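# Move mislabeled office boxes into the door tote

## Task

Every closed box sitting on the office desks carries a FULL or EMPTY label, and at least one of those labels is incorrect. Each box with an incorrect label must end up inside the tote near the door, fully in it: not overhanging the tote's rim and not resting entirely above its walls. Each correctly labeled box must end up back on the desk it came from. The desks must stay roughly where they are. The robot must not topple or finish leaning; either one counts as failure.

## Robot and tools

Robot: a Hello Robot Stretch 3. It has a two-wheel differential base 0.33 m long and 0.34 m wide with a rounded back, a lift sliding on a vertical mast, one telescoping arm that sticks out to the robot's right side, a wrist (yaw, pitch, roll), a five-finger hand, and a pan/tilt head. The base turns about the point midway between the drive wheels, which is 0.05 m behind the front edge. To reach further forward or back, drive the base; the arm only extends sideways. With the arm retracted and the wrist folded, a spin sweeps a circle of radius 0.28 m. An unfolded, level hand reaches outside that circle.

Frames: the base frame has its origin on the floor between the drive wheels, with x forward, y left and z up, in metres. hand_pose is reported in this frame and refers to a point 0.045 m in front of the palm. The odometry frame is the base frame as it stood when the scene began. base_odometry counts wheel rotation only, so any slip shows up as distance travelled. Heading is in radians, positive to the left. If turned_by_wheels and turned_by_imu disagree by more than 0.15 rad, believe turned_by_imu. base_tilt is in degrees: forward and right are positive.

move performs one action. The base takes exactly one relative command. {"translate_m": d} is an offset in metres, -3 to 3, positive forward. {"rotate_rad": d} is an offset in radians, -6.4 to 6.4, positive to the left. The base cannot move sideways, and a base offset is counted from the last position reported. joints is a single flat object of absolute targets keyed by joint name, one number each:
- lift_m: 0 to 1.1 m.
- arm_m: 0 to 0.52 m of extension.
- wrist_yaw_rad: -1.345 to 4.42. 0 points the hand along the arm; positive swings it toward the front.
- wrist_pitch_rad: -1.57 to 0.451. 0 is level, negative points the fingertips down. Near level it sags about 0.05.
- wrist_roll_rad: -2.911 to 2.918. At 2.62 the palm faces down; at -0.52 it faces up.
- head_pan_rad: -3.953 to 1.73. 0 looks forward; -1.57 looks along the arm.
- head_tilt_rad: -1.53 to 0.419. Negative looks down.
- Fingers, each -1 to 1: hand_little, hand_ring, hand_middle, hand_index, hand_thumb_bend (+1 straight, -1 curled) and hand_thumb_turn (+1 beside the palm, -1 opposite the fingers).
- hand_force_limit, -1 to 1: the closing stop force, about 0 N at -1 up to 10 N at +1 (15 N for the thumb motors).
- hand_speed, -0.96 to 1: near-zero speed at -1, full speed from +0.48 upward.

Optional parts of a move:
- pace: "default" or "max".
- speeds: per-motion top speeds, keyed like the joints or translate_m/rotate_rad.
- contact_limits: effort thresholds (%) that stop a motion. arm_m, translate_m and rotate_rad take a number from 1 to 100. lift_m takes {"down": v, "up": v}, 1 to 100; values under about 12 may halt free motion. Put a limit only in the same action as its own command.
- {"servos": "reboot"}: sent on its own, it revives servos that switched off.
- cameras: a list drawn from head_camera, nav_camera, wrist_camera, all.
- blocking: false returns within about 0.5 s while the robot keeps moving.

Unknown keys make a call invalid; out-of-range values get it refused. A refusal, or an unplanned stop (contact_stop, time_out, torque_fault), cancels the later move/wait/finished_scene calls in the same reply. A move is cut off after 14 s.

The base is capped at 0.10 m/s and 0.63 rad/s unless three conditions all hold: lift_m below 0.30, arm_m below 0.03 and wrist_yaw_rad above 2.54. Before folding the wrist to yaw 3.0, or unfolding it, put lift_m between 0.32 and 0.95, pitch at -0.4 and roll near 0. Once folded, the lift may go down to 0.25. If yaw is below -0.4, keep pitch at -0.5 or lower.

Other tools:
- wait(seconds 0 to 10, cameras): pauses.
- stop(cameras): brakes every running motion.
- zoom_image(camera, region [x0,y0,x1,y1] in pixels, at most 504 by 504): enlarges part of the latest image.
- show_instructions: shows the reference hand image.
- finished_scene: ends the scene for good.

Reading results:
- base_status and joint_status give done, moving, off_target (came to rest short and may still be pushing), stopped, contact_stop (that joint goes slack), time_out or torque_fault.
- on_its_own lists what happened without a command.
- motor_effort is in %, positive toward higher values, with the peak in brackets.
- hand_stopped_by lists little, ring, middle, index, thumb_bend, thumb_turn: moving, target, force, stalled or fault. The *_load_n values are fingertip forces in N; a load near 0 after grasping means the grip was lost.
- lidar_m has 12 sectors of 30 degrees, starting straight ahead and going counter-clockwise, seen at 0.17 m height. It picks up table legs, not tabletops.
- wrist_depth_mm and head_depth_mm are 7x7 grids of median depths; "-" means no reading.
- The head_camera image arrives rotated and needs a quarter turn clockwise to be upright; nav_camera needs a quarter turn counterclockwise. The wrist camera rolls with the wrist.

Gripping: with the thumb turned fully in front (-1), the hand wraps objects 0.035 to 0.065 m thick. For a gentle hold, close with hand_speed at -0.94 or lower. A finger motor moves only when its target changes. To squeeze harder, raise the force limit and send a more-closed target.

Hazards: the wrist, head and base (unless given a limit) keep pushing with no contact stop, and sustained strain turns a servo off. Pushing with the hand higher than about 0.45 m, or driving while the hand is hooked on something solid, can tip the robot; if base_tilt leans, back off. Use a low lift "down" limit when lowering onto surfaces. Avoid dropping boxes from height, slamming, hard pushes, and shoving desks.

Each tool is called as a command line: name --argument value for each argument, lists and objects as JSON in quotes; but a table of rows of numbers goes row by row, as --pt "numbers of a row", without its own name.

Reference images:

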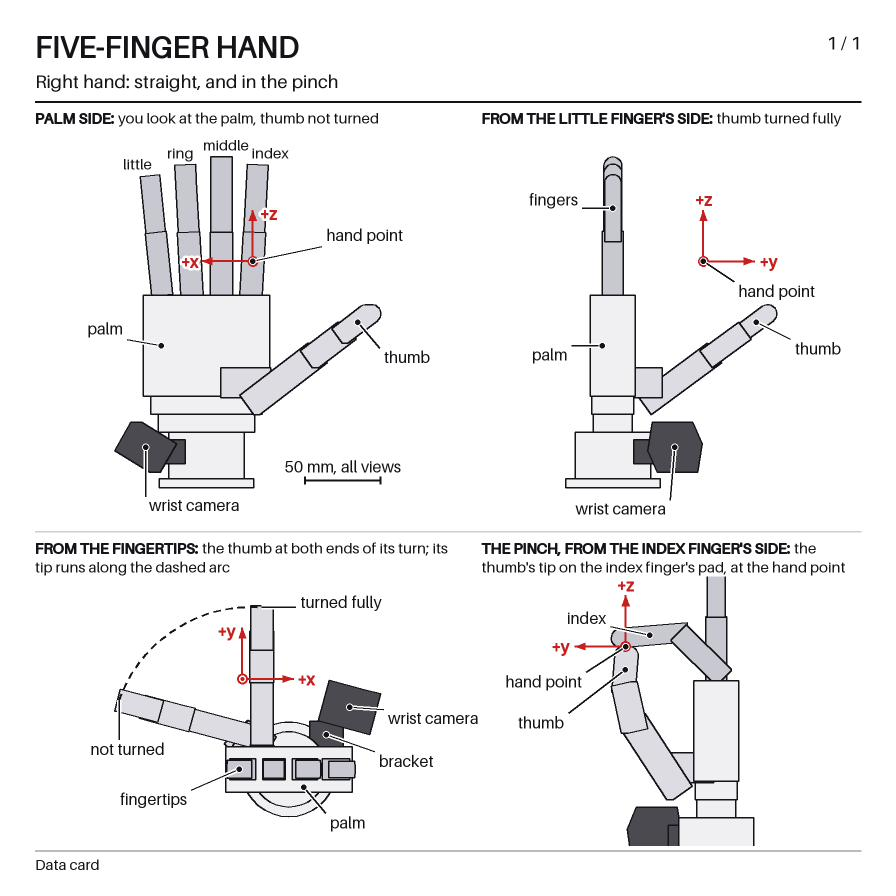

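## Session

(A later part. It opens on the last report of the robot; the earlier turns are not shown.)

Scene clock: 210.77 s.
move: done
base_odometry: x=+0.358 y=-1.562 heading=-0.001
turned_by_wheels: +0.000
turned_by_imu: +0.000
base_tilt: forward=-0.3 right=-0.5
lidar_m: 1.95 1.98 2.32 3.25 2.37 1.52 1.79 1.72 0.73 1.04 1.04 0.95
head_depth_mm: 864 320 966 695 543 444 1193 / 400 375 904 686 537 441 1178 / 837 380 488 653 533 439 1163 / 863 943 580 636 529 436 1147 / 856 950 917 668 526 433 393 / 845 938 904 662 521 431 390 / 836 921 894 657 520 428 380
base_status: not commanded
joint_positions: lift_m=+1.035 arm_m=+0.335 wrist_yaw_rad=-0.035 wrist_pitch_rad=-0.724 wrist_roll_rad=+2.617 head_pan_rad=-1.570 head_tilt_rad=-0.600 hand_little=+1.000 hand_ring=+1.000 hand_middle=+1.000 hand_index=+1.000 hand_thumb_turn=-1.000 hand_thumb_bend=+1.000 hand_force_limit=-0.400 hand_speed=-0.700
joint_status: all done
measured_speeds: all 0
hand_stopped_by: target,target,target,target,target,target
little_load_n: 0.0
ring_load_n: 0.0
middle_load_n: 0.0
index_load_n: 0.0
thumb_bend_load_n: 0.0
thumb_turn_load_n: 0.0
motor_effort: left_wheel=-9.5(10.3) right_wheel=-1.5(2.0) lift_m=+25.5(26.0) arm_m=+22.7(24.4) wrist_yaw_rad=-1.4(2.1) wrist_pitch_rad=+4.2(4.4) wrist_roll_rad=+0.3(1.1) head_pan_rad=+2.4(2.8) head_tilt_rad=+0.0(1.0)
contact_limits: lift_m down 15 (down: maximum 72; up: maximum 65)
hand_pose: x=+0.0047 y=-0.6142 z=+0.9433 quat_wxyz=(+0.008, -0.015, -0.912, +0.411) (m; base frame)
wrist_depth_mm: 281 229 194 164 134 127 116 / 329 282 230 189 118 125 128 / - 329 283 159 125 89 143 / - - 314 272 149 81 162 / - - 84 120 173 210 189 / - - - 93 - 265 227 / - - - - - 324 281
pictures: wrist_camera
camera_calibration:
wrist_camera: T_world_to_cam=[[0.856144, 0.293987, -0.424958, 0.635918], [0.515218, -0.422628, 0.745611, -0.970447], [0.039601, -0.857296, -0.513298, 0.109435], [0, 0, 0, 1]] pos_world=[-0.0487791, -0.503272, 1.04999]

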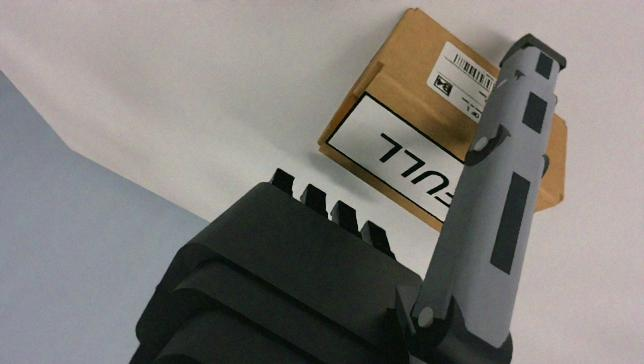

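Aligned the same. Grasp and level test.

move --joints '{"lift_m": 1.027, "hand_index": 0.45, "hand_middle": 0.5, "hand_ring": 0.45, "hand_thumb_bend": 0.75, "hand_speed": -0.7, "hand_force_limit": -0.6}' --contact_limits '{"lift_m": {"down": 13}}'

move --joints '{"hand_index": -0.4, "hand_middle": -0.4, "hand_ring": -0.4, "hand_thumb_bend": 0.0, "hand_speed": -0.9, "hand_force_limit": -0.4}'

move --joints '{"lift_m": 1.067}' --speeds '{"lift_m": 0.04}'

move --joints '{"wrist_pitch_rad": 0.0}'

wait --seconds 0.3 --cameras '["wrist_camera"]'

Scene clock: 212.17 s.
move: done
base_odometry: x=+0.358 y=-1.562 heading=-0.001
turned_by_wheels: +0.000
turned_by_imu: +0.000
base_tilt: forward=-0.4 right=-0.6
lidar_m: 1.95 1.98 2.32 3.24 2.36 1.52 1.79 1.73 0.73 1.03 1.04 0.95
head_depth_mm: 871 311 959 694 539 444 1191 / 851 376 864 687 536 440 1176 / 852 382 485 643 533 439 1169 / 859 931 580 636 530 434 1154 / 858 951 916 667 525 432 394 / 847 937 905 662 521 430 383 / 837 925 896 656 518 428 381
base_status: not commanded
joint_positions: lift_m=+1.027 arm_m=+0.335 wrist_yaw_rad=-0.035 wrist_pitch_rad=-0.724 wrist_roll_rad=+2.617 head_pan_rad=-1.570 head_tilt_rad=-0.600 hand_little=+1.000 hand_ring=+0.450 hand_middle=+0.500 hand_index=+0.450 hand_thumb_turn=-1.000 hand_thumb_bend=+0.750 hand_force_limit=-0.600 hand_speed=-0.700
joint_status: all done
measured_speeds: all 0
hand_stopped_by: target,target,target,target,target,target
little_load_n: 0.0
ring_load_n: 0.0
middle_load_n: 0.0
index_load_n: 0.0
thumb_bend_load_n: 0.0
thumb_turn_load_n: 0.0
motor_effort: left_wheel=-8.6(10.5) right_wheel=-1.8(1.9) lift_m=+28.2(28.2) arm_m=+21.1(22.7) wrist_yaw_rad=-1.8(1.9) wrist_pitch_rad=+4.1(4.4) wrist_roll_rad=+0.6(1.2) head_pan_rad=+2.5(2.6) head_tilt_rad=+0.0(0.7)
contact_limits: lift_m down 13 (down: maximum 72; up: maximum 65)
hand_pose: x=+0.0047 y=-0.6142 z=+0.9353 quat_wxyz=(+0.008, -0.015, -0.912, +0.411) (m; base frame)
wrist_depth_mm: 264 215 180 156 130 122 111 / 322 268 215 181 118 130 122 / - 328 266 146 116 122 137 / - - 300 166 137 84 151 / - - 84 118 162 120 182 / - - - 93 - 247 213 / - - - - - 312 263
pictures: none

Scene clock: 215.57 s.
move: off_target
base_odometry: x=+0.358 y=-1.562 heading=-0.001
turned_by_wheels: +0.000
turned_by_imu: +0.000
base_tilt: forward=-0.3 right=-0.7
lidar_m: 1.95 1.98 2.32 3.23 2.36 1.52 1.79 1.72 0.73 1.04 1.05 0.95
head_depth_mm: 877 310 963 694 542 443 1187 / 851 376 860 686 537 442 1171 / 852 383 484 641 533 438 1160 / 860 927 581 637 529 435 1158 / 856 950 918 669 524 433 393 / 844 940 904 661 523 431 383 / 834 926 895 656 517 428 381
base_status: not commanded
joint_positions: lift_m=+1.027 arm_m=+0.335 wrist_yaw_rad=-0.035 wrist_pitch_rad=-0.726 wrist_roll_rad=+2.617 head_pan_rad=-1.570 head_tilt_rad=-0.600 hand_little=+1.000 hand_ring=+0.247 hand_middle=+0.269 hand_index=+0.284 hand_thumb_turn=-1.000 hand_thumb_bend=+0.667 hand_force_limit=-0.400 hand_speed=-0.900
joint_status: hand_ring off_target (ended at +0.247, target -0.400); hand_middle off_target (ended at +0.269, target -0.400); hand_index off_target (ended at +0.284, target -0.400); hand_thumb_bend off_target (ended at +0.667, target +0.000); the others done
measured_speeds: all 0
hand_stopped_by: target,force,force,force,force,target
little_load_n: 0.0
ring_load_n: 2.0
middle_load_n: 4.0
index_load_n: 1.5
thumb_bend_load_n: 8.5
thumb_turn_load_n: 1.0
motor_effort: left_wheel=-10.0(10.7) right_wheel=-1.7(2.0) lift_m=+33.6(33.9) arm_m=+17.8(21.4) wrist_yaw_rad=-1.4(2.1) wrist_pitch_rad=+4.6(5.0) wrist_roll_rad=+0.6(1.3) head_pan_rad=+1.8(2.6) head_tilt_rad=+0.9(1.4)
contact_limits: lift_m down 13 (down: maximum 72; up: maximum 65)
hand_pose: x=+0.0047 y=-0.6137 z=+0.9350 quat_wxyz=(+0.008, -0.015, -0.912, +0.409) (m; base frame)
wrist_depth_mm: 263 214 179 155 131 122 110 / 318 269 216 180 120 130 122 / - 324 263 146 116 130 136 / - - 305 161 136 87 152 / - - 84 119 164 119 179 / - - - 93 - 247 213 / - - - - - 317 264
pictures: none

Scene clock: 217.03 s.
move: done
base_odometry: x=+0.358 y=-1.562 heading=-0.001
turned_by_wheels: +0.000
turned_by_imu: +0.000
base_tilt: forward=-0.4 right=-0.6
lidar_m: 1.95 1.97 2.31 3.24 2.37 1.52 1.79 1.72 0.73 1.03 1.04 0.95
head_depth_mm: 298 996 964 697 540 444 1193 / 352 358 953 688 536 441 1171 / 363 379 469 658 533 438 1169 / 857 918 615 629 531 436 1157 / 856 945 919 669 526 433 393 / 846 938 906 661 521 431 384 / 834 925 899 657 517 427 381
base_status: not commanded
joint_positions: lift_m=+1.067 arm_m=+0.335 wrist_yaw_rad=-0.035 wrist_pitch_rad=-0.734 wrist_roll_rad=+2.617 head_pan_rad=-1.570 head_tilt_rad=-0.600 hand_little=+1.000 hand_ring=+0.247 hand_middle=+0.269 hand_index=+0.284 hand_thumb_turn=-1.000 hand_thumb_bend=+0.667 hand_force_limit=-0.400 hand_speed=-0.900
joint_status: all done
measured_speeds: all 0
hand_stopped_by: target,force,force,force,force,target
little_load_n: 0.0
ring_load_n: 2.0
middle_load_n: 4.0
index_load_n: 1.5
thumb_bend_load_n: 9.0
thumb_turn_load_n: 1.0
motor_effort: left_wheel=-9.5(10.4) right_wheel=-1.7(2.0) lift_m=+33.8(36.2) arm_m=+16.4(17.9) wrist_yaw_rad=-1.5(1.7) wrist_pitch_rad=+5.9(6.4) wrist_roll_rad=+0.4(1.1) head_pan_rad=+1.8(2.4) head_tilt_rad=+0.8(0.9)
hand_pose: x=+0.0047 y=-0.6119 z=+0.9739 quat_wxyz=(+0.008, -0.015, -0.914, +0.406) (m; base frame)
wrist_depth_mm: 327 277 233 201 166 156 143 / - 326 274 237 120 165 157 / - - 328 145 117 106 174 / - - - 158 135 87 196 / - - 84 119 164 124 231 / - - - 93 - 312 269 / - - - - - - 325
pictures: none

Scene clock: 218.17 s.
move: done
base_odometry: x=+0.358 y=-1.562 heading=-0.001
turned_by_wheels: +0.000
turned_by_imu: +0.000
base_tilt: forward=-0.4 right=-0.8
lidar_m: 1.95 1.99 2.31 3.23 2.36 1.52 1.79 1.73 0.73 1.03 1.04 0.95
head_depth_mm: 302 1000 968 694 540 444 1192 / 353 359 953 685 536 440 1174 / 362 389 890 681 533 439 1163 / 858 634 932 673 528 436 1155 / 857 946 919 669 526 433 393 / 845 940 905 663 521 430 384 / 839 924 893 655 518 428 380
base_status: not commanded
joint_positions: lift_m=+1.067 arm_m=+0.335 wrist_yaw_rad=-0.035 wrist_pitch_rad=-0.071 wrist_roll_rad=+2.617 head_pan_rad=-1.570 head_tilt_rad=-0.600 hand_little=+1.000 hand_ring=+0.247 hand_middle=+0.269 hand_index=+0.284 hand_thumb_turn=-1.000 hand_thumb_bend=+0.667 hand_force_limit=-0.400 hand_speed=-0.900
joint_status: all done
measured_speeds: all 0
hand_stopped_by: target,force,force,force,force,target
little_load_n: 0.0
ring_load_n: 1.0
middle_load_n: 3.5
index_load_n: 1.0
thumb_bend_load_n: 9.5
thumb_turn_load_n: 0.5
motor_effort: left_wheel=-9.0(10.6) right_wheel=-1.7(2.1) lift_m=+31.1(33.5) arm_m=+15.2(16.5) wrist_yaw_rad=-1.5(2.0) wrist_pitch_rad=+12.8(12.9) wrist_roll_rad=+0.6(0.9) head_pan_rad=+0.9(2.2) head_tilt_rad=+0.6(1.1)
hand_pose: x=+0.0009 y=-0.7267 z=+1.1036 quat_wxyz=(+0.013, -0.012, -0.732, +0.681) (m; base frame)
wrist_depth_mm: - - - - 131 336 290 / - - - - 120 119 329 / - - - 133 116 103 - / - - - 156 136 87 - / - - 84 119 164 76 - / - - - 93 - - - / - - - - - - -
pictures: none

Scene clock: 218.47 s.
base_odometry: x=+0.358 y=-1.562 heading=-0.001
turned_by_wheels: +0.000
turned_by_imu: +0.000
base_tilt: forward=-0.5 right=-0.5
lidar_m: 1.95 1.98 2.32 3.23 2.36 1.52 1.79 1.72 0.73 1.04 1.05 0.95
head_depth_mm: 301 999 966 693 540 443 1184 / 352 358 950 688 538 440 1164 / 363 388 890 681 532 438 1166 / 859 634 930 673 529 435 1151 / 858 946 921 670 526 432 393 / 844 935 911 662 521 431 383 / 835 928 895 658 517 428 381
base_status: not commanded
joint_positions: lift_m=+1.067 arm_m=+0.335 wrist_yaw_rad=-0.035 wrist_pitch_rad=-0.071 wrist_roll_rad=+2.617 head_pan_rad=-1.570 head_tilt_rad=-0.600 hand_little=+1.000 hand_ring=+0.247 hand_middle=+0.269 hand_index=+0.284 hand_thumb_turn=-1.000 hand_thumb_bend=+0.667 hand_force_limit=-0.400 hand_speed=-0.900
joint_status: all done
measured_speeds: all 0
hand_stopped_by: target,force,force,force,force,target
little_load_n: 0.0
ring_load_n: 1.5
middle_load_n: 3.0
index_load_n: 1.0
thumb_bend_load_n: 9.5
thumb_turn_load_n: 0.5
motor_effort: left_wheel=-9.9(10.6) right_wheel=-1.4(2.1) lift_m=+30.5(33.5) arm_m=+14.9(16.5) wrist_yaw_rad=-1.6(2.0) wrist_pitch_rad=+13.0(12.9) wrist_roll_rad=+0.8(0.9) head_pan_rad=+2.4(2.2) head_tilt_rad=+0.5(1.1)
hand_pose: x=+0.0009 y=-0.7267 z=+1.1036 quat_wxyz=(+0.013, -0.012, -0.732, +0.681) (m; base frame)
wrist_depth_mm: - - - - 130 336 290 / - - - - 120 118 329 / - - - 132 116 103 - / - - - 156 135 87 - / - - 84 119 163 76 - / - - - 93 - - - / - - - - - - -
wait: 0.30 s; at rest by 0.27 s
pictures: wrist_camera
camera_calibration:
wrist_camera: T_world_to_cam=[[0.844817, -0.0300656, -0.53421, 0.625499], [0.533882, 0.11345, 0.837913, -0.847924], [0.0354138, -0.993089, 0.111896, -0.693271], [0, 0, 0, 1]] pos_world=[-0.0511892, -0.573477, 1.12221]

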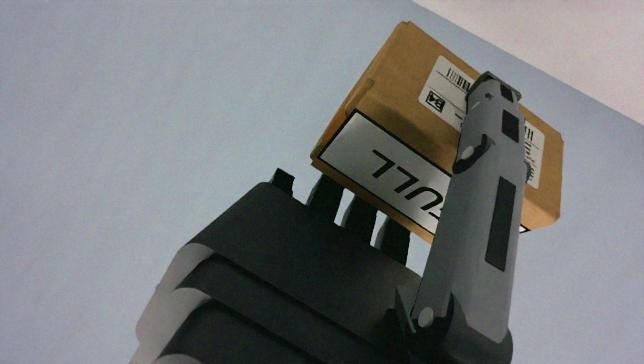

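move --joints '{"wrist_pitch_rad": -0.7}'

move --joints '{"lift_m": 1.028}' --contact_limits '{"lift_m": {"down": 12}}' --speeds '{"lift_m": 0.04}'

move --joints '{"hand_index": 0.6, "hand_middle": 0.6, "hand_ring": 0.6, "hand_thumb_bend": 0.95, "hand_speed": -0.7}'

move --joints '{"lift_m": 1.1, "hand_index": 1, "hand_middle": 1, "hand_ring": 1, "hand_thumb_bend": 1}'

move --joints '{"arm_m": 0.0, "head_pan_rad": 1.4, "head_tilt_rad": -0.3}' --cameras '["head_camera", "nav_camera"]'

Scene clock: 220.67 s.
move: done
base_odometry: x=+0.358 y=-1.562 heading=-0.001
turned_by_wheels: +0.000
turned_by_imu: +0.000
base_tilt: forward=-0.3 right=-0.7
lidar_m: 1.95 1.98 2.31 3.23 2.37 1.52 1.79 1.72 0.73 1.04 1.04 0.95
head_depth_mm: 298 1001 964 691 539 442 1187 / 351 358 955 687 538 440 1173 / 362 379 469 656 532 439 1160 / 853 918 613 626 529 436 1161 / 854 948 917 670 526 433 394 / 846 937 905 661 522 430 383 / 840 927 898 658 518 428 381
base_status: not commanded
joint_positions: lift_m=+1.067 arm_m=+0.335 wrist_yaw_rad=-0.035 wrist_pitch_rad=-0.733 wrist_roll_rad=+2.617 head_pan_rad=-1.570 head_tilt_rad=-0.600 hand_little=+1.000 hand_ring=+0.247 hand_middle=+0.269 hand_index=+0.284 hand_thumb_turn=-1.000 hand_thumb_bend=+0.667 hand_force_limit=-0.400 hand_speed=-0.900
joint_status: all done
measured_speeds: all 0
hand_stopped_by: target,force,force,force,force,target
little_load_n: 0.0
ring_load_n: 2.0
middle_load_n: 3.5
index_load_n: 1.5
thumb_bend_load_n: 9.0
thumb_turn_load_n: 1.0
motor_effort: left_wheel=-9.8(10.5) right_wheel=-1.8(1.9) lift_m=+29.7(29.7) arm_m=+12.9(14.2) wrist_yaw_rad=-1.4(1.9) wrist_pitch_rad=+5.9(13.4) wrist_roll_rad=+0.6(1.1) head_pan_rad=+1.5(2.4) head_tilt_rad=+0.2(1.3)
hand_pose: x=+0.0047 y=-0.6121 z=+0.9740 quat_wxyz=(+0.008, -0.015, -0.914, +0.406) (m; base frame)
wrist_depth_mm: 329 279 233 200 167 156 143 / - 329 276 236 120 165 158 / - - 327 145 116 106 174 / - - - 158 136 86 195 / - - 84 119 164 123 230 / - - - 93 - 314 269 / - - - - - - 325
pictures: none

Scene clock: 222.13 s.
move: done
base_odometry: x=+0.358 y=-1.562 heading=-0.001
turned_by_wheels: +0.000
turned_by_imu: +0.000
base_tilt: forward=-0.5 right=-0.7
lidar_m: 1.95 1.97 2.31 3.23 2.37 1.52 1.79 1.73 0.73 1.03 1.05 0.94
head_depth_mm: 879 310 964 693 540 444 1189 / 854 377 867 687 537 440 1171 / 850 383 485 642 533 438 1162 / 861 930 579 636 529 436 1153 / 852 949 917 668 524 433 393 / 842 938 906 661 522 430 391 / 836 928 899 654 519 427 381
base_status: not commanded
joint_positions: lift_m=+1.028 arm_m=+0.335 wrist_yaw_rad=-0.035 wrist_pitch_rad=-0.733 wrist_roll_rad=+2.617 head_pan_rad=-1.570 head_tilt_rad=-0.600 hand_little=+1.000 hand_ring=+0.247 hand_middle=+0.269 hand_index=+0.284 hand_thumb_turn=-1.000 hand_thumb_bend=+0.667 hand_force_limit=-0.400 hand_speed=-0.900
joint_status: all done
measured_speeds: all 0
hand_stopped_by: target,force,force,force,force,target
little_load_n: 0.0
ring_load_n: 1.5
middle_load_n: 3.5
index_load_n: 1.0
thumb_bend_load_n: 9.0
thumb_turn_load_n: 0.5
motor_effort: left_wheel=-9.3(10.2) right_wheel=-1.6(2.0) lift_m=+24.6(29.8) arm_m=+11.5(13.0) wrist_yaw_rad=-1.4(1.8) wrist_pitch_rad=+5.9(6.3) wrist_roll_rad=+0.3(1.3) head_pan_rad=+1.4(2.5) head_tilt_rad=+0.6(1.6)
contact_limits: lift_m down 12 (down: maximum 72; up: maximum 65)
hand_pose: x=+0.0047 y=-0.6120 z=+0.9350 quat_wxyz=(+0.008, -0.015, -0.914, +0.406) (m; base frame)
wrist_depth_mm: 261 214 180 157 131 122 112 / 325 268 215 180 120 130 122 / - 321 261 145 116 106 137 / - - 306 160 136 87 152 / - - 84 119 164 119 180 / - - - 93 - 242 212 / - - - - - 308 264
pictures: none

Scene clock: 223.27 s.
move: done
base_odometry: x=+0.358 y=-1.562 heading=-0.001
turned_by_wheels: +0.000
turned_by_imu: +0.000
base_tilt: forward=-0.4 right=-0.7
lidar_m: 1.95 1.98 2.32 3.25 2.36 1.52 1.79 1.72 0.73 1.04 1.04 0.95
head_depth_mm: 877 310 963 696 541 444 1188 / 854 375 866 688 537 441 1167 / 855 382 487 644 534 438 1166 / 866 933 579 635 530 435 1155 / 851 947 917 668 525 433 393 / 842 938 906 661 521 430 391 / 834 927 896 656 520 429 381
base_status: not commanded
joint_positions: lift_m=+1.028 arm_m=+0.335 wrist_yaw_rad=-0.035 wrist_pitch_rad=-0.730 wrist_roll_rad=+2.617 head_pan_rad=-1.570 head_tilt_rad=-0.600 hand_little=+1.000 hand_ring=+0.600 hand_middle=+0.600 hand_index=+0.600 hand_thumb_turn=-1.000 hand_thumb_bend=+0.950 hand_force_limit=-0.400 hand_speed=-0.700
joint_status: all done
measured_speeds: all 0
hand_stopped_by: target,target,target,target,target,target
little_load_n: 0.0
ring_load_n: 0.0
middle_load_n: 0.0
index_load_n: 0.0
thumb_bend_load_n: 0.0
thumb_turn_load_n: 0.0
motor_effort: left_wheel=-9.1(10.2) right_wheel=-1.7(2.0) lift_m=+28.8(28.8) arm_m=+10.1(11.5) wrist_yaw_rad=-1.0(1.7) wrist_pitch_rad=+5.5(6.0) wrist_roll_rad=+0.8(1.2) head_pan_rad=+1.5(2.3) head_tilt_rad=+1.0(1.6)
contact_limits: lift_m down 12 (down: maximum 72; up: maximum 65)
hand_pose: x=+0.0047 y=-0.6127 z=+0.9354 quat_wxyz=(+0.008, -0.015, -0.913, +0.408) (m; base frame)
wrist_depth_mm: 262 214 180 156 131 122 112 / 324 267 215 181 119 127 123 / - 325 264 147 116 91 137 / - - 306 174 137 82 153 / - - 84 117 166 121 180 / - - - 93 - 249 214 / - - - - - 314 263
pictures: none

Scene clock: 224.77 s.
move: done
base_odometry: x=+0.358 y=-1.562 heading=-0.001
turned_by_wheels: +0.000
turned_by_imu: +0.000
base_tilt: forward=-0.4 right=-0.6
lidar_m: 1.95 1.98 2.32 3.23 2.37 1.52 1.79 1.72 0.72 1.04 1.04 0.95
head_depth_mm: 891 995 968 695 542 443 1191 / 335 983 953 687 537 440 1170 / 357 418 684 658 534 438 1163 / 852 459 837 637 530 437 1161 / 854 945 915 669 525 433 393 / 845 939 905 662 521 431 384 / 837 925 893 655 518 428 380
base_status: not commanded
joint_positions: lift_m=+1.100 arm_m=+0.335 wrist_yaw_rad=-0.035 wrist_pitch_rad=-0.729 wrist_roll_rad=+2.617 head_pan_rad=-1.570 head_tilt_rad=-0.600 hand_little=+1.000 hand_ring=+1.000 hand_middle=+1.000 hand_index=+1.000 hand_thumb_turn=-1.000 hand_thumb_bend=+1.000 hand_force_limit=-0.400 hand_speed=-0.700
joint_status: all done
measured_speeds: all 0
hand_stopped_by: target,target,target,target,target,target
little_load_n: 0.0
ring_load_n: 0.0
middle_load_n: 0.0
index_load_n: 0.0
thumb_bend_load_n: 0.0
thumb_turn_load_n: 0.0
motor_effort: left_wheel=-10.3(10.3) right_wheel=-1.7(2.2) lift_m=+32.9(34.6) arm_m=+8.9(10.3) wrist_yaw_rad=-1.4(1.8) wrist_pitch_rad=+4.9(5.4) wrist_roll_rad=+0.7(1.3) head_pan_rad=+2.1(2.5) head_tilt_rad=+0.7(1.6)
hand_pose: x=+0.0047 y=-0.6130 z=+1.0076 quat_wxyz=(+0.008, -0.015, -0.913, +0.408) (m; base frame)
wrist_depth_mm: - 321 276 236 163 161 169 / - - 322 277 180 158 184 / - - - 326 277 88 209 / - - - - 331 81 238 / - - 84 117 - 298 273 / - - - 93 - - 325 / - - - - - - -
pictures: none

Scene clock: 228.43 s.
move: done
base_odometry: x=+0.358 y=-1.562 heading=-0.001
turned_by_wheels: +0.000
turned_by_imu: +0.000
base_tilt: forward=-0.5 right=-0.7
lidar_m: 1.95 1.98 2.31 3.22 2.37 1.52 1.79 1.72 0.73 1.04 1.04 0.95
head_depth_mm: 3110 3185 2801 2935 2731 2019 1562 / 3630 3850 3877 3854 2771 1980 1539 / 3587 3740 - - 2712 1956 1550 / 3472 3650 3894 - 2693 1944 1539 / 3311 3545 3729 3885 2646 1925 1533 / 3283 3454 3611 3812 2637 1900 1510 / 3203 3347 3485 3636 2638 1908 1490
base_status: not commanded
joint_positions: lift_m=+1.100 arm_m=+0.002 wrist_yaw_rad=-0.035 wrist_pitch_rad=-0.728 wrist_roll_rad=+2.617 head_pan_rad=+1.405 head_tilt_rad=-0.296 hand_little=+1.000 hand_ring=+1.000 hand_middle=+1.000 hand_index=+1.000 hand_thumb_turn=-1.000 hand_thumb_bend=+1.000 hand_force_limit=-0.400 hand_speed=-0.700
joint_status: all done
joint sent to its limit — arm_m, lower limit.
measured_speeds: all 0
hand_stopped_by: target,target,target,target,target,target
little_load_n: -0.5
ring_load_n: 0.0
middle_load_n: 0.0
index_load_n: 0.0
thumb_bend_load_n: 0.0
thumb_turn_load_n: 0.0
motor_effort: left_wheel=-9.4(11.0) right_wheel=-1.9(2.1) lift_m=+27.4(33.0) arm_m=-24.3(26.2) wrist_yaw_rad=-1.3(1.8) wrist_pitch_rad=+5.2(5.3) wrist_roll_rad=+0.6(1.1) head_pan_rad=-2.1(7.3) head_tilt_rad=-1.1(5.4)
hand_pose: x=+0.0047 y=-0.2804 z=+1.0077 quat_wxyz=(+0.008, -0.015, -0.913, +0.409) (m; base frame)
wrist_depth_mm: - 325 279 239 212 187 171 / - - 329 280 241 - 186 / - - - 328 285 87 210 / - - - - 334 81 242 / - - 84 118 - 306 277 / - - - 93 - - 325 / - - - - - - -
pictures: head_camera (sideways), nav_camera (sideways)
camera_calibration:
head_camera: T_world_to_cam=[[0.0135872, -0.324013, -0.945955, 1.25738], [-0.983784, 0.164873, -0.0706038, 0.100529], [0.178839, 0.931575, -0.316519, 0.364019], [0, 0, 0, 1]] pos_world=[0.0167132, 0.0517216, 1.31174]
nav_camera: T_world_to_cam=[[0.00103045, 0.253453, 0.967347, -1.21878], [0.979203, -0.196512, 0.0504448, -0.0188567], [0.202881, 0.947177, -0.248385, 0.287972], [0, 0, 0, 1]] pos_world=[-0.0387035, 0.0324388, 1.25146]

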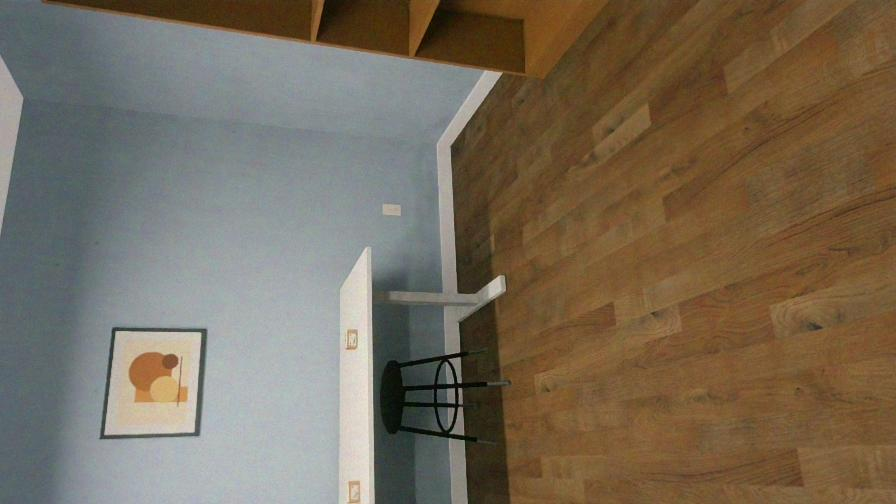

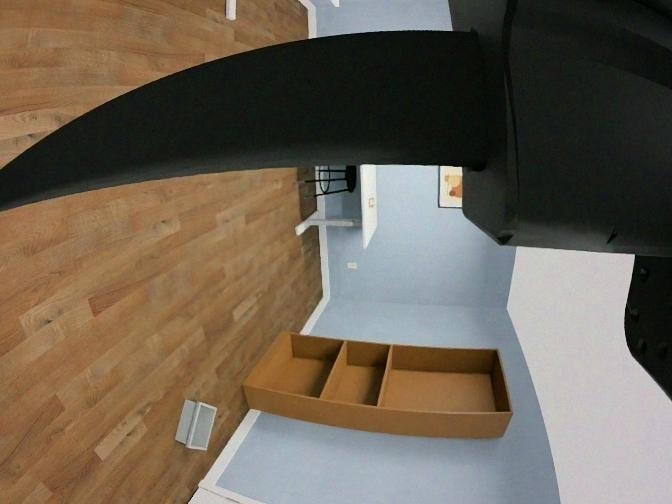

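move --base '{"rotate_rad": 1.571}' --joints '{"head_pan_rad": 0.0, "head_tilt_rad": -0.3}'

move --base '{"translate_m": 1.35}' --joints '{"lift_m": 0.95}' --cameras '["head_camera", "nav_camera"]'

Scene clock: 233.73 s.
move: done
base_odometry: x=+0.358 y=-1.562 heading=+1.570
turned_by_wheels: +1.570
turned_by_imu: +1.594
base_tilt: forward=-0.4 right=-0.7
lidar_m: 3.30 2.36 1.52 1.79 1.70 0.72 1.04 1.05 0.95 1.95 1.99 2.32
head_depth_mm: 3479 3627 3847 - 2793 1993 1564 / 3395 3669 3831 - 2717 1994 1540 / 3363 3597 3784 3975 2710 1948 1537 / 3302 3507 3714 3911 2678 1947 1518 / 3365 3443 3661 3858 2702 1908 1519 / 3248 3474 3555 3866 2625 1917 1509 / 3217 3432 3641 3773 2603 1902 1498
base_status: done
joint_positions: lift_m=+1.100 arm_m=+0.002 wrist_yaw_rad=-0.035 wrist_pitch_rad=-0.728 wrist_roll_rad=+2.617 head_pan_rad=-0.002 head_tilt_rad=-0.300 hand_little=+1.000 hand_ring=+1.000 hand_middle=+1.000 hand_index=+1.000 hand_thumb_turn=-1.000 hand_thumb_bend=+1.000 hand_force_limit=-0.400 hand_speed=-0.700
joint_status: all done
measured_speeds: all 0
hand_stopped_by: target,target,target,target,target,target
little_load_n: 0.0
ring_load_n: -0.5
middle_load_n: 0.0
index_load_n: 0.0
thumb_bend_load_n: 0.0
thumb_turn_load_n: 0.0
motor_effort: left_wheel=-8.4(15.3) right_wheel=+11.7(13.8) lift_m=+26.6(26.8) arm_m=-24.0(24.5) wrist_yaw_rad=-1.0(1.6) wrist_pitch_rad=+5.1(5.2) wrist_roll_rad=+0.8(1.3) head_pan_rad=+2.2(5.8) head_tilt_rad=-2.4(3.8)
hand_pose: x=+0.0047 y=-0.2804 z=+1.0077 quat_wxyz=(+0.008, -0.015, -0.913, +0.409) (m; base frame)
wrist_depth_mm: - 328 300 - - 981 923 / 445 - 348 - - - - / - - - - - 88 - / - - 454 - - 81 - / - - 84 120 - - - / - - - 93 - - - / - - - - - - -
pictures: none

Scene clock: 248.33 s.
move: time_out
base_odometry: x=+0.360 y=-0.213 heading=+1.569
turned_by_wheels: +0.000
turned_by_imu: -0.003
base_tilt: forward=-0.3 right=-0.6
lidar_m: 2.05 1.99 1.64 1.63 1.99 2.49 2.02 1.99 1.94 1.81 1.51 2.28
head_depth_mm: 2181 2309 2454 2645 2743 1990 1549 / 2169 2282 2451 2152 2668 1984 1545 / 2105 2250 2414 2129 2544 1953 1532 / 2075 2205 2390 1988 2537 1932 1529 / 2062 2205 2337 1923 2473 1919 1514 / 2051 2179 2299 2000 2585 1915 1509 / 2019 2132 2272 1942 2511 1904 1509
base_status: translate_m time_out (by the wheels' count: +1.3494 of +1.3500)
joint_positions: lift_m=+0.950 arm_m=+0.002 wrist_yaw_rad=-0.035 wrist_pitch_rad=-0.728 wrist_roll_rad=+2.617 head_pan_rad=+0.000 head_tilt_rad=-0.300 hand_little=+1.000 hand_ring=+1.000 hand_middle=+1.000 hand_index=+1.000 hand_thumb_turn=-1.000 hand_thumb_bend=+1.000 hand_force_limit=-0.400 hand_speed=-0.700
joint_status: all done
measured_speeds: all 0
hand_stopped_by: target,target,target,target,target,target
little_load_n: 0.0
ring_load_n: 0.0
middle_load_n: 0.0
index_load_n: 0.0
thumb_bend_load_n: 0.0
thumb_turn_load_n: 0.0
motor_effort: left_wheel=-0.7(7.1) right_wheel=-0.1(16.3) lift_m=+25.9(26.9) arm_m=-18.6(24.3) wrist_yaw_rad=-1.0(1.7) wrist_pitch_rad=+5.1(5.5) wrist_roll_rad=+0.7(1.3) head_pan_rad=+3.3(4.1) head_tilt_rad=-1.0(2.6)
hand_pose: x=+0.0046 y=-0.2804 z=+0.8577 quat_wxyz=(+0.008, -0.015, -0.913, +0.409) (m; base frame)
wrist_depth_mm: - - - - 973 845 779 / - - - - - - 886 / - - - - - 88 956 / - - - - - 81 - / - - 84 119 - - - / - - - 93 - - - / - - - - - - -
pictures: head_camera (sideways), nav_camera (sideways)
camera_calibration:
head_camera: T_world_to_cam=[[-0.320783, -0.0669396, -0.944784, 1.25787], [-0.000182312, 0.997504, -0.070613, 0.0945007], [0.947153, -0.0224792, -0.319995, 0.363897], [0, 0, 0, 1]] pos_world=[0.0588543, -0.00188349, 1.31153]
nav_camera: T_world_to_cam=[[0.253744, 0.040896, 0.966407, -1.21909], [-0.0317874, -0.998214, 0.0505883, -0.012911], [0.966749, -0.043556, -0.251991, 0.288022], [0, 0, 0, 1]] pos_world=[0.0304823, 0.0495133, 1.25137]

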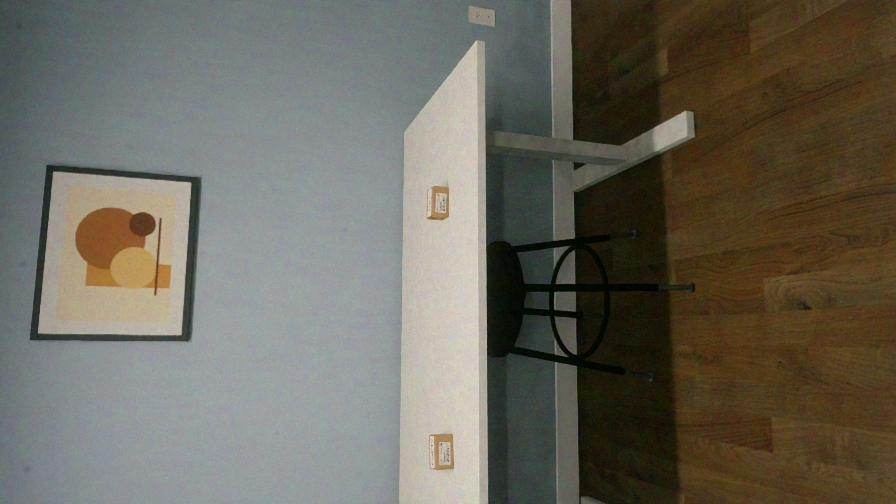

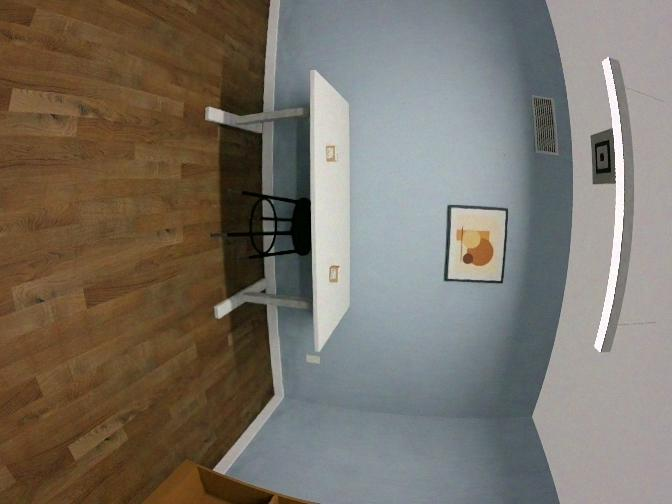

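move --base '{"translate_m": 1.32}' --joints '{"head_tilt_rad": -0.6}' --cameras '["head_camera"]'

Scene clock: 263.63 s.
move: time_out
base_odometry: x=+0.362 y=+1.107 heading=+1.569
turned_by_wheels: +0.000
turned_by_imu: -0.004
base_tilt: forward=-0.4 right=-0.6
lidar_m: 0.38 0.61 0.95 2.14 2.17 2.56 3.35 2.67 1.68 1.34 1.64 0.78
head_depth_mm: 926 1030 1156 1028 798 657 580 / 919 1017 1143 1017 730 650 564 / 903 1002 1130 1012 764 648 562 / 892 990 1113 998 785 643 546 / 882 980 1104 987 778 638 544 / 874 974 1087 978 772 636 540 / 867 960 1064 968 763 631 536
base_status: translate_m time_out (by the wheels' count: +1.3200 of +1.3200)
joint_positions: lift_m=+0.950 arm_m=+0.002 wrist_yaw_rad=-0.035 wrist_pitch_rad=-0.728 wrist_roll_rad=+2.617 head_pan_rad=+0.000 head_tilt_rad=-0.600 hand_little=+1.000 hand_ring=+1.000 hand_middle=+1.000 hand_index=+1.000 hand_thumb_turn=-1.000 hand_thumb_bend=+1.000 hand_force_limit=-0.400 hand_speed=-0.700
joint_status: all done
measured_speeds: all 0
hand_stopped_by: target,target,target,target,target,target
little_load_n: 0.0
ring_load_n: 0.0
middle_load_n: 0.0
index_load_n: 0.0
thumb_bend_load_n: 0.0
thumb_turn_load_n: 0.0
motor_effort: left_wheel=-2.8(8.7) right_wheel=-0.6(14.6) lift_m=+26.8(27.1) arm_m=-12.8(18.4) wrist_yaw_rad=-1.3(1.7) wrist_pitch_rad=+4.9(5.3) wrist_roll_rad=+0.5(1.3) head_pan_rad=+0.9(3.3) head_tilt_rad=+2.4(4.0)
hand_pose: x=+0.0046 y=-0.2804 z=+0.8577 quat_wxyz=(+0.008, -0.015, -0.913, +0.409) (m; base frame)
wrist_depth_mm: - - - - 946 841 786 / - - - - - - 856 / - - - - - 88 987 / - - - - - 81 - / - - 84 119 - - - / - - - 93 - - - / - - - - - - -
pictures: head_camera (sideways)
camera_calibration:
head_camera: T_world_to_cam=[[-0.585272, -0.067057, -0.80806, 1.0812], [-0.0212399, 0.9975, -0.0673939, 0.0904256], [0.810559, -0.0222806, -0.585233, 0.709814], [0, 0, 0, 1]] pos_world=[0.0593679, -0.00188265, 1.29517]

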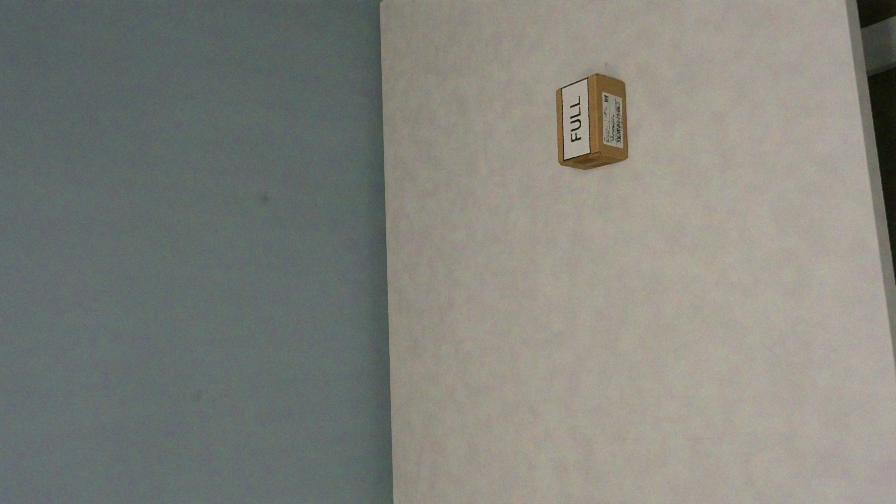

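move --base '{"translate_m": -0.08}'

move --base '{"rotate_rad": 1.572}' --joints '{"head_pan_rad": -1.57, "head_tilt_rad": -0.6, "wrist_yaw_rad": 0.092}'

move --base '{"translate_m": -0.183}' --cameras '["head_camera", "nav_camera"]'

Scene clock: 268.00 s.
move: done
base_odometry: x=+0.362 y=+1.027 heading=+1.569
turned_by_wheels: +0.000
turned_by_imu: +0.000
base_tilt: forward=-0.3 right=-0.5
lidar_m: 0.46 0.68 0.99 2.13 2.15 2.50 3.29 2.69 1.64 1.34 1.66 0.85
head_depth_mm: 993 1117 1234 1028 803 656 1231 / 991 1096 1222 1018 772 651 1247 / 971 1087 1203 1008 781 648 1219 / 960 1066 1192 997 781 643 1206 / 953 1059 1174 991 777 642 982 / 940 1041 1159 978 770 636 1153 / 930 1028 1140 969 761 631 1143
base_status: done
joint_positions: lift_m=+0.950 arm_m=+0.002 wrist_yaw_rad=-0.035 wrist_pitch_rad=-0.728 wrist_roll_rad=+2.617 head_pan_rad=+0.000 head_tilt_rad=-0.600 hand_little=+1.000 hand_ring=+1.000 hand_middle=+1.000 hand_index=+1.000 hand_thumb_turn=-1.000 hand_thumb_bend=+1.000 hand_force_limit=-0.400 hand_speed=-0.700
joint_status: not commanded
measured_speeds: all 0
hand_stopped_by: target,target,target,target,target,target
little_load_n: 0.0
ring_load_n: 0.0
middle_load_n: 0.0
index_load_n: 0.0
thumb_bend_load_n: 0.0
thumb_turn_load_n: 0.0
motor_effort: left_wheel=-5.0(12.5) right_wheel=-5.3(10.1) lift_m=+27.0(27.3) arm_m=-11.3(12.1) wrist_yaw_rad=-1.5(1.5) wrist_pitch_rad=+4.9(5.3) wrist_roll_rad=+0.8(1.0) head_pan_rad=+1.5(1.5) head_tilt_rad=+1.8(2.9)
hand_pose: x=+0.0046 y=-0.2804 z=+0.8577 quat_wxyz=(+0.008, -0.015, -0.913, +0.409) (m; base frame)
wrist_depth_mm: - - - - - 866 794 / - - - - - - 871 / - - - - - 87 968 / - - - - - 81 - / - - 84 120 - - - / - - - 93 - - - / - - - - - - -
pictures: none

Scene clock: 271.60 s.
move: done
base_odometry: x=+0.362 y=+1.027 heading=+3.140
turned_by_wheels: +1.571
turned_by_imu: +1.595
base_tilt: forward=-0.4 right=-0.7
lidar_m: 2.13 1.78 2.50 3.20 2.65 1.64 1.34 1.66 0.85 0.46 0.68 0.99
head_depth_mm: 996 1112 1232 1026 853 - - / 985 1094 1220 1021 784 - - / 976 1092 1200 1004 789 - - / 965 1073 1191 996 780 405 - / 955 1062 1180 990 778 624 1151 / 947 1043 1161 980 770 634 1152 / 941 1038 1151 965 766 632 1170
base_status: done
joint_positions: lift_m=+0.950 arm_m=+0.002 wrist_yaw_rad=+0.091 wrist_pitch_rad=-0.728 wrist_roll_rad=+2.617 head_pan_rad=-1.572 head_tilt_rad=-0.600 hand_little=+1.000 hand_ring=+1.000 hand_middle=+1.000 hand_index=+1.000 hand_thumb_turn=-1.000 hand_thumb_bend=+1.000 hand_force_limit=-0.400 hand_speed=-0.700
joint_status: all done
measured_speeds: all 0
hand_stopped_by: target,target,target,target,target,target
little_load_n: 0.0
ring_load_n: 0.0
middle_load_n: 0.0
index_load_n: 0.0
thumb_bend_load_n: 0.0
thumb_turn_load_n: 0.0
motor_effort: left_wheel=-10.2(14.5) right_wheel=+9.9(15.7) lift_m=+27.2(27.7) arm_m=-13.8(13.9) wrist_yaw_rad=+0.6(4.7) wrist_pitch_rad=+4.9(5.2) wrist_roll_rad=+0.7(1.3) head_pan_rad=+2.1(5.5) head_tilt_rad=+1.0(2.8)
hand_pose: x=+0.0212 y=-0.2761 z=+0.8577 quat_wxyz=(-0.018, +0.042, -0.912, +0.408) (m; base frame)
wrist_depth_mm: - - 322 303 - 833 804 / - - - 320 302 - 865 / - - - - 328 87 988 / - - - - - 81 304 / - - 84 118 - - 320 / - - - 93 - - - / - - - - - - -
pictures: none

Scene clock: 274.57 s.
move: done
base_odometry: x=+0.545 y=+1.027 heading=+3.140
turned_by_wheels: +0.000
turned_by_imu: +0.000
base_tilt: forward=-0.3 right=-0.7
lidar_m: 2.31 1.94 2.61 3.13 2.34 1.48 1.16 1.48 0.79 0.72 0.51 1.15
head_depth_mm: 1013 1133 1272 1106 852 - - / 1004 1121 1242 1015 814 - - / 991 1103 1219 1006 811 - - / 987 1092 1211 999 775 504 - / 977 1081 1193 989 774 622 1227 / 962 1069 1176 983 767 634 1195 / 954 1058 1169 970 762 630 1172
base_status: done
joint_positions: lift_m=+0.950 arm_m=+0.002 wrist_yaw_rad=+0.091 wrist_pitch_rad=-0.728 wrist_roll_rad=+2.617 head_pan_rad=-1.570 head_tilt_rad=-0.600 hand_little=+1.000 hand_ring=+1.000 hand_middle=+1.000 hand_index=+1.000 hand_thumb_turn=-1.000 hand_thumb_bend=+1.000 hand_force_limit=-0.400 hand_speed=-0.700
joint_status: not commanded
measured_speeds: all 0
hand_stopped_by: target,target,target,target,target,target
little_load_n: 0.0
ring_load_n: 0.0
middle_load_n: 0.0
index_load_n: 0.0
thumb_bend_load_n: 0.0
thumb_turn_load_n: 0.0
motor_effort: left_wheel=-10.5(13.1) right_wheel=-0.6(9.4) lift_m=+27.5(27.6) arm_m=-18.4(18.4) wrist_yaw_rad=+1.0(1.2) wrist_pitch_rad=+4.9(5.3) wrist_roll_rad=+0.9(1.1) head_pan_rad=+3.0(3.5) head_tilt_rad=+1.4(1.7)
hand_pose: x=+0.0212 y=-0.2761 z=+0.8577 quat_wxyz=(-0.018, +0.042, -0.912, +0.408) (m; base frame)
wrist_depth_mm: - - 322 - 972 854 774 / - - - 328 - - 852 / - - - - 328 87 979 / - - - - - 81 - / - - 84 117 - - 330 / - - - 93 - - - / - - - - - - -
pictures: head_camera (sideways), nav_camera (sideways)
camera_calibration:
head_camera: T_world_to_cam=[[-0.0673494, 0.585242, -0.808057, 1.07803], [0.997489, 0.0217306, -0.0673995, 0.0842429], [-0.0218855, -0.810567, -0.585237, 0.714897], [0, 0, 0, 1]] pos_world=[0.00421921, -0.0532681, 1.29517]
nav_camera: T_world_to_cam=[[0.0413079, -0.527596, 0.848491, -1.06391], [-0.998223, 0.0147172, 0.0577486, -0.0163227], [-0.0429553, -0.849368, -0.52605, 0.650872], [0, 0, 0, 1]] pos_world=[0.0556126, -0.00824444, 1.24605]

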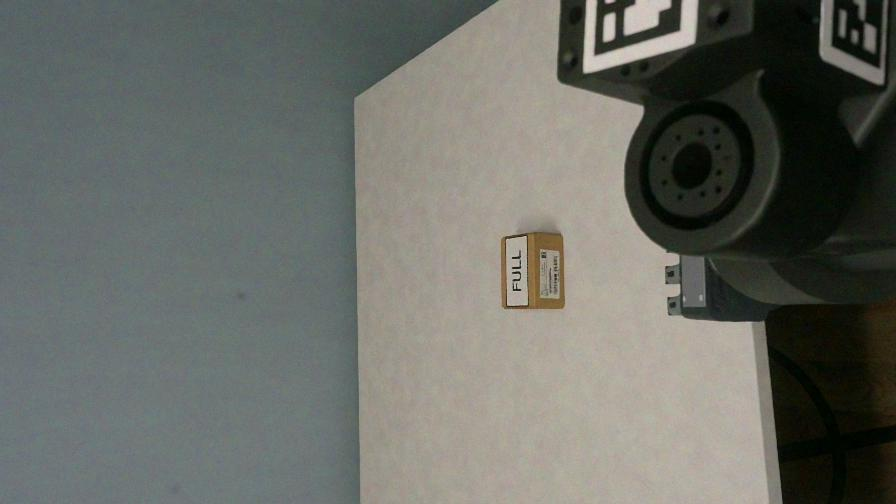

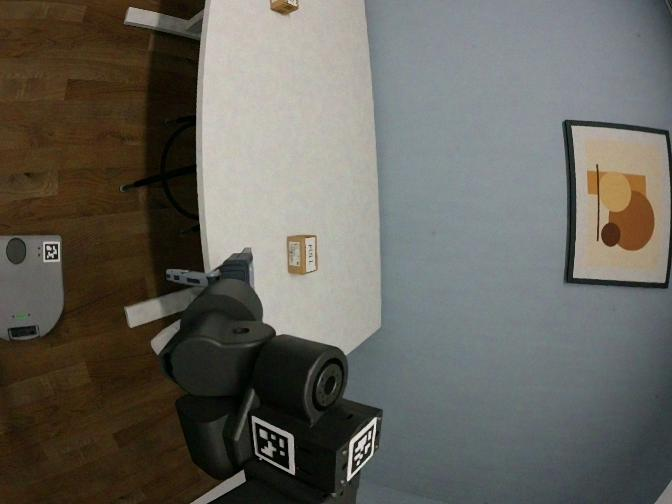

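move --joints '{"arm_m": 0.363}' --contact_limits '{"arm_m": 30}' --cameras '["wrist_camera"]'

move --joints '{"lift_m": 0.861}' --contact_limits '{"lift_m": {"down": 14}}' --speeds '{"lift_m": 0.06}' --cameras '["wrist_camera"]'

Scene clock: 280.03 s.
move: done
base_odometry: x=+0.545 y=+1.027 heading=+3.140
turned_by_wheels: +0.000
turned_by_imu: +0.000
base_tilt: forward=-0.4 right=-0.6
lidar_m: 2.31 1.94 2.61 3.13 2.34 1.49 1.15 1.47 0.78 0.72 0.51 1.14
head_depth_mm: 1018 1132 338 909 798 691 1257 / 1006 1074 449 1013 792 667 1247 / 994 1056 454 929 787 661 1238 / 984 1073 533 676 769 656 1236 / 978 1078 1188 986 771 638 1231 / 962 1067 1180 979 768 635 1203 / 957 1058 1163 969 763 632 1170
base_status: not commanded
joint_positions: lift_m=+0.950 arm_m=+0.363 wrist_yaw_rad=+0.091 wrist_pitch_rad=-0.728 wrist_roll_rad=+2.617 head_pan_rad=-1.570 head_tilt_rad=-0.600 hand_little=+1.000 hand_ring=+1.000 hand_middle=+1.000 hand_index=+1.000 hand_thumb_turn=-1.000 hand_thumb_bend=+1.000 hand_force_limit=-0.400 hand_speed=-0.700
joint_status: all done
measured_speeds: all 0
hand_stopped_by: target,target,target,target,target,target
little_load_n: 0.0
ring_load_n: 0.0
middle_load_n: 0.0
index_load_n: -0.5
thumb_bend_load_n: 0.0
thumb_turn_load_n: 0.0
motor_effort: left_wheel=-10.8(11.5) right_wheel=-0.4(0.8) lift_m=+27.9(28.1) arm_m=+24.3(27.0) wrist_yaw_rad=+0.9(1.2) wrist_pitch_rad=+5.2(5.3) wrist_roll_rad=+0.8(1.2) head_pan_rad=+2.1(3.9) head_tilt_rad=-0.8(1.3)
contact_limits: arm_m 30 (drawing in: default 43, maximum 56; extending or still: default 51, maximum 69)
hand_pose: x=+0.0212 y=-0.6368 z=+0.8577 quat_wxyz=(-0.018, +0.042, -0.912, +0.408) (m; base frame)
wrist_depth_mm: - - 315 277 198 188 197 / - - - 318 218 190 214 / - - - - 326 88 242 / - - - - - 81 277 / - - 84 118 - - 316 / - - - 93 - - - / - - - - - - -
pictures: wrist_camera
camera_calibration:
wrist_camera: T_world_to_cam=[[0.812344, 0.400954, -0.423478, 0.659836], [0.564476, -0.358172, 0.743693, -0.883032], [0.146509, -0.843178, -0.517288, 0.0555851], [0, 0, 0, 1]] pos_world=[-0.0457072, -0.533973, 0.964884]

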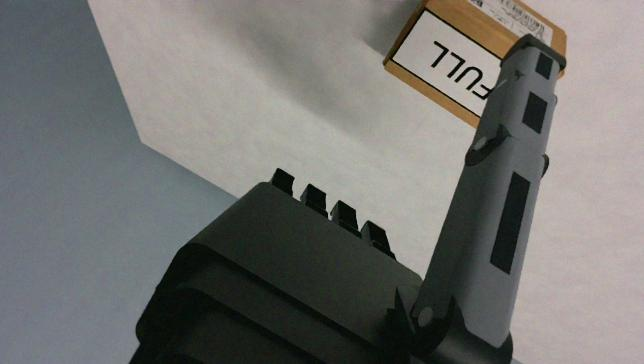

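Scene clock: 282.10 s.
move: done
base_odometry: x=+0.545 y=+1.027 heading=+3.140
turned_by_wheels: +0.000
turned_by_imu: +0.000
base_tilt: forward=-0.3 right=-0.6
lidar_m: 2.31 1.95 2.60 3.13 2.34 1.48 1.15 1.48 0.79 0.72 0.51 1.14
head_depth_mm: 1016 1127 1277 1028 300 - 1231 / 1007 1117 1213 420 746 669 1245 / 993 1113 1178 510 762 662 1231 / 981 1092 1181 585 758 657 1235 / 972 1080 1183 986 773 637 1227 / 967 1072 1179 973 770 634 1199 / 957 1060 1170 965 763 631 1166
base_status: not commanded
joint_positions: lift_m=+0.861 arm_m=+0.363 wrist_yaw_rad=+0.091 wrist_pitch_rad=-0.728 wrist_roll_rad=+2.617 head_pan_rad=-1.570 head_tilt_rad=-0.600 hand_little=+1.000 hand_ring=+1.000 hand_middle=+1.000 hand_index=+1.000 hand_thumb_turn=-1.000 hand_thumb_bend=+1.000 hand_force_limit=-0.400 hand_speed=-0.700
joint_status: all done
measured_speeds: all 0
hand_stopped_by: target,target,target,target,target,target
little_load_n: 0.0
ring_load_n: 0.0
middle_load_n: 0.0
index_load_n: -0.5
thumb_bend_load_n: 0.0
thumb_turn_load_n: 0.0
motor_effort: left_wheel=-10.8(11.1) right_wheel=-0.5(0.8) lift_m=+25.7(26.8) arm_m=+22.2(24.4) wrist_yaw_rad=+0.5(1.0) wrist_pitch_rad=+4.8(5.4) wrist_roll_rad=+0.8(1.1) head_pan_rad=+2.4(3.2) head_tilt_rad=-0.8(0.8)
contact_limits: arm_m 30 (drawing in: default 43, maximum 56; extending or still: default 51, maximum 69); lift_m down 14 (down: maximum 72; up: maximum 65)
hand_pose: x=+0.0212 y=-0.6368 z=+0.7687 quat_wxyz=(-0.018, +0.042, -0.912, +0.408) (m; base frame)
wrist_depth_mm: 295 240 205 176 152 135 126 / - 299 242 203 140 146 137 / - - 298 242 138 88 154 / - - 311 283 164 81 172 / - - 84 120 221 223 203 / - - - 93 - 286 241 / - - - - - - 294
pictures: wrist_camera
camera_calibration:
wrist_camera: T_world_to_cam=[[0.81235, 0.400918, -0.4235, 0.622147], [0.564465, -0.358109, 0.743732, -0.816844], [0.146516, -0.843222, -0.517214, 0.00945892], [0, 0, 0, 1]] pos_world=[-0.0457072, -0.533973, 0.875884]

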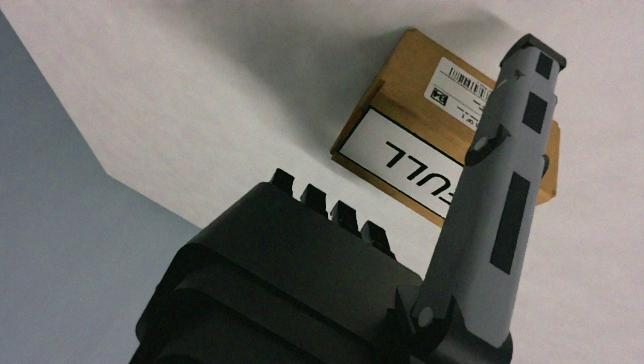

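move --joints '{"lift_m": 0.843}' --contact_limits '{"lift_m": {"down": 14}}' --speeds '{"lift_m": 0.04}' --cameras '["wrist_camera"]'

Scene clock: 283.27 s.
move: done
base_odometry: x=+0.545 y=+1.027 heading=+3.140
turned_by_wheels: +0.000
turned_by_imu: +0.000
base_tilt: forward=-0.5 right=-0.6
lidar_m: 2.31 1.95 2.60 3.12 2.35 1.49 1.16 1.47 0.78 0.72 0.51 1.15
head_depth_mm: 1015 1129 1277 1114 324 288 - / 1004 1114 1236 435 366 652 1244 / 994 1108 1204 518 760 663 1232 / 988 1094 1203 558 754 655 1229 / 977 1082 1188 981 772 638 1223 / 965 1069 1179 980 769 635 1201 / 960 1061 1167 966 761 630 1170
base_status: not commanded
joint_positions: lift_m=+0.843 arm_m=+0.363 wrist_yaw_rad=+0.091 wrist_pitch_rad=-0.728 wrist_roll_rad=+2.617 head_pan_rad=-1.570 head_tilt_rad=-0.600 hand_little=+1.000 hand_ring=+1.000 hand_middle=+1.000 hand_index=+1.000 hand_thumb_turn=-1.000 hand_thumb_bend=+1.000 hand_force_limit=-0.400 hand_speed=-0.700
joint_status: all done
measured_speeds: all 0
hand_stopped_by: target,target,target,target,target,target
little_load_n: 0.0
ring_load_n: 0.0
middle_load_n: 0.0
index_load_n: 0.0
thumb_bend_load_n: 0.0
thumb_turn_load_n: 0.0
motor_effort: left_wheel=-10.7(11.1) right_wheel=-1.0(1.0) lift_m=+25.5(26.0) arm_m=+21.0(22.0) wrist_yaw_rad=+0.2(1.1) wrist_pitch_rad=+5.0(5.2) wrist_roll_rad=+0.7(1.0) head_pan_rad=+1.9(3.0) head_tilt_rad=-0.5(1.4)
contact_limits: arm_m 30 (drawing in: default 43, maximum 56; extending or still: default 51, maximum 69); lift_m down 14 (down: maximum 72; up: maximum 65)
hand_pose: x=+0.0212 y=-0.6368 z=+0.7507 quat_wxyz=(-0.018, +0.042, -0.912, +0.408) (m; base frame)
wrist_depth_mm: 255 216 180 156 135 123 108 / 325 264 214 181 140 140 120 / - 322 261 212 124 88 136 / - - 305 163 136 81 152 / - - 84 118 167 126 178 / - - - 93 - 249 211 / - - - - - 312 259
pictures: wrist_camera
camera_calibration:
wrist_camera: T_world_to_cam=[[0.81235, 0.400918, -0.4235, 0.614524], [0.564465, -0.358109, 0.743732, -0.803456], [0.146516, -0.843222, -0.517214, 0.000149063], [0, 0, 0, 1]] pos_world=[-0.0457072, -0.533973, 0.857884]

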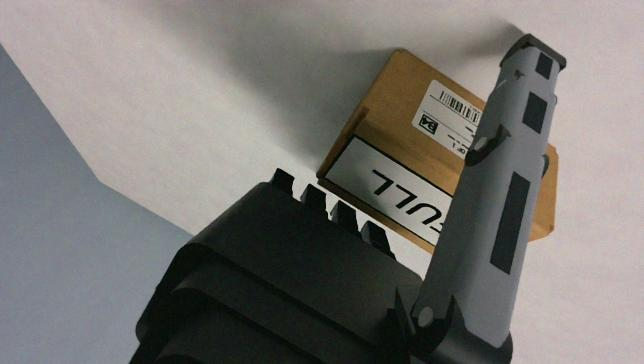

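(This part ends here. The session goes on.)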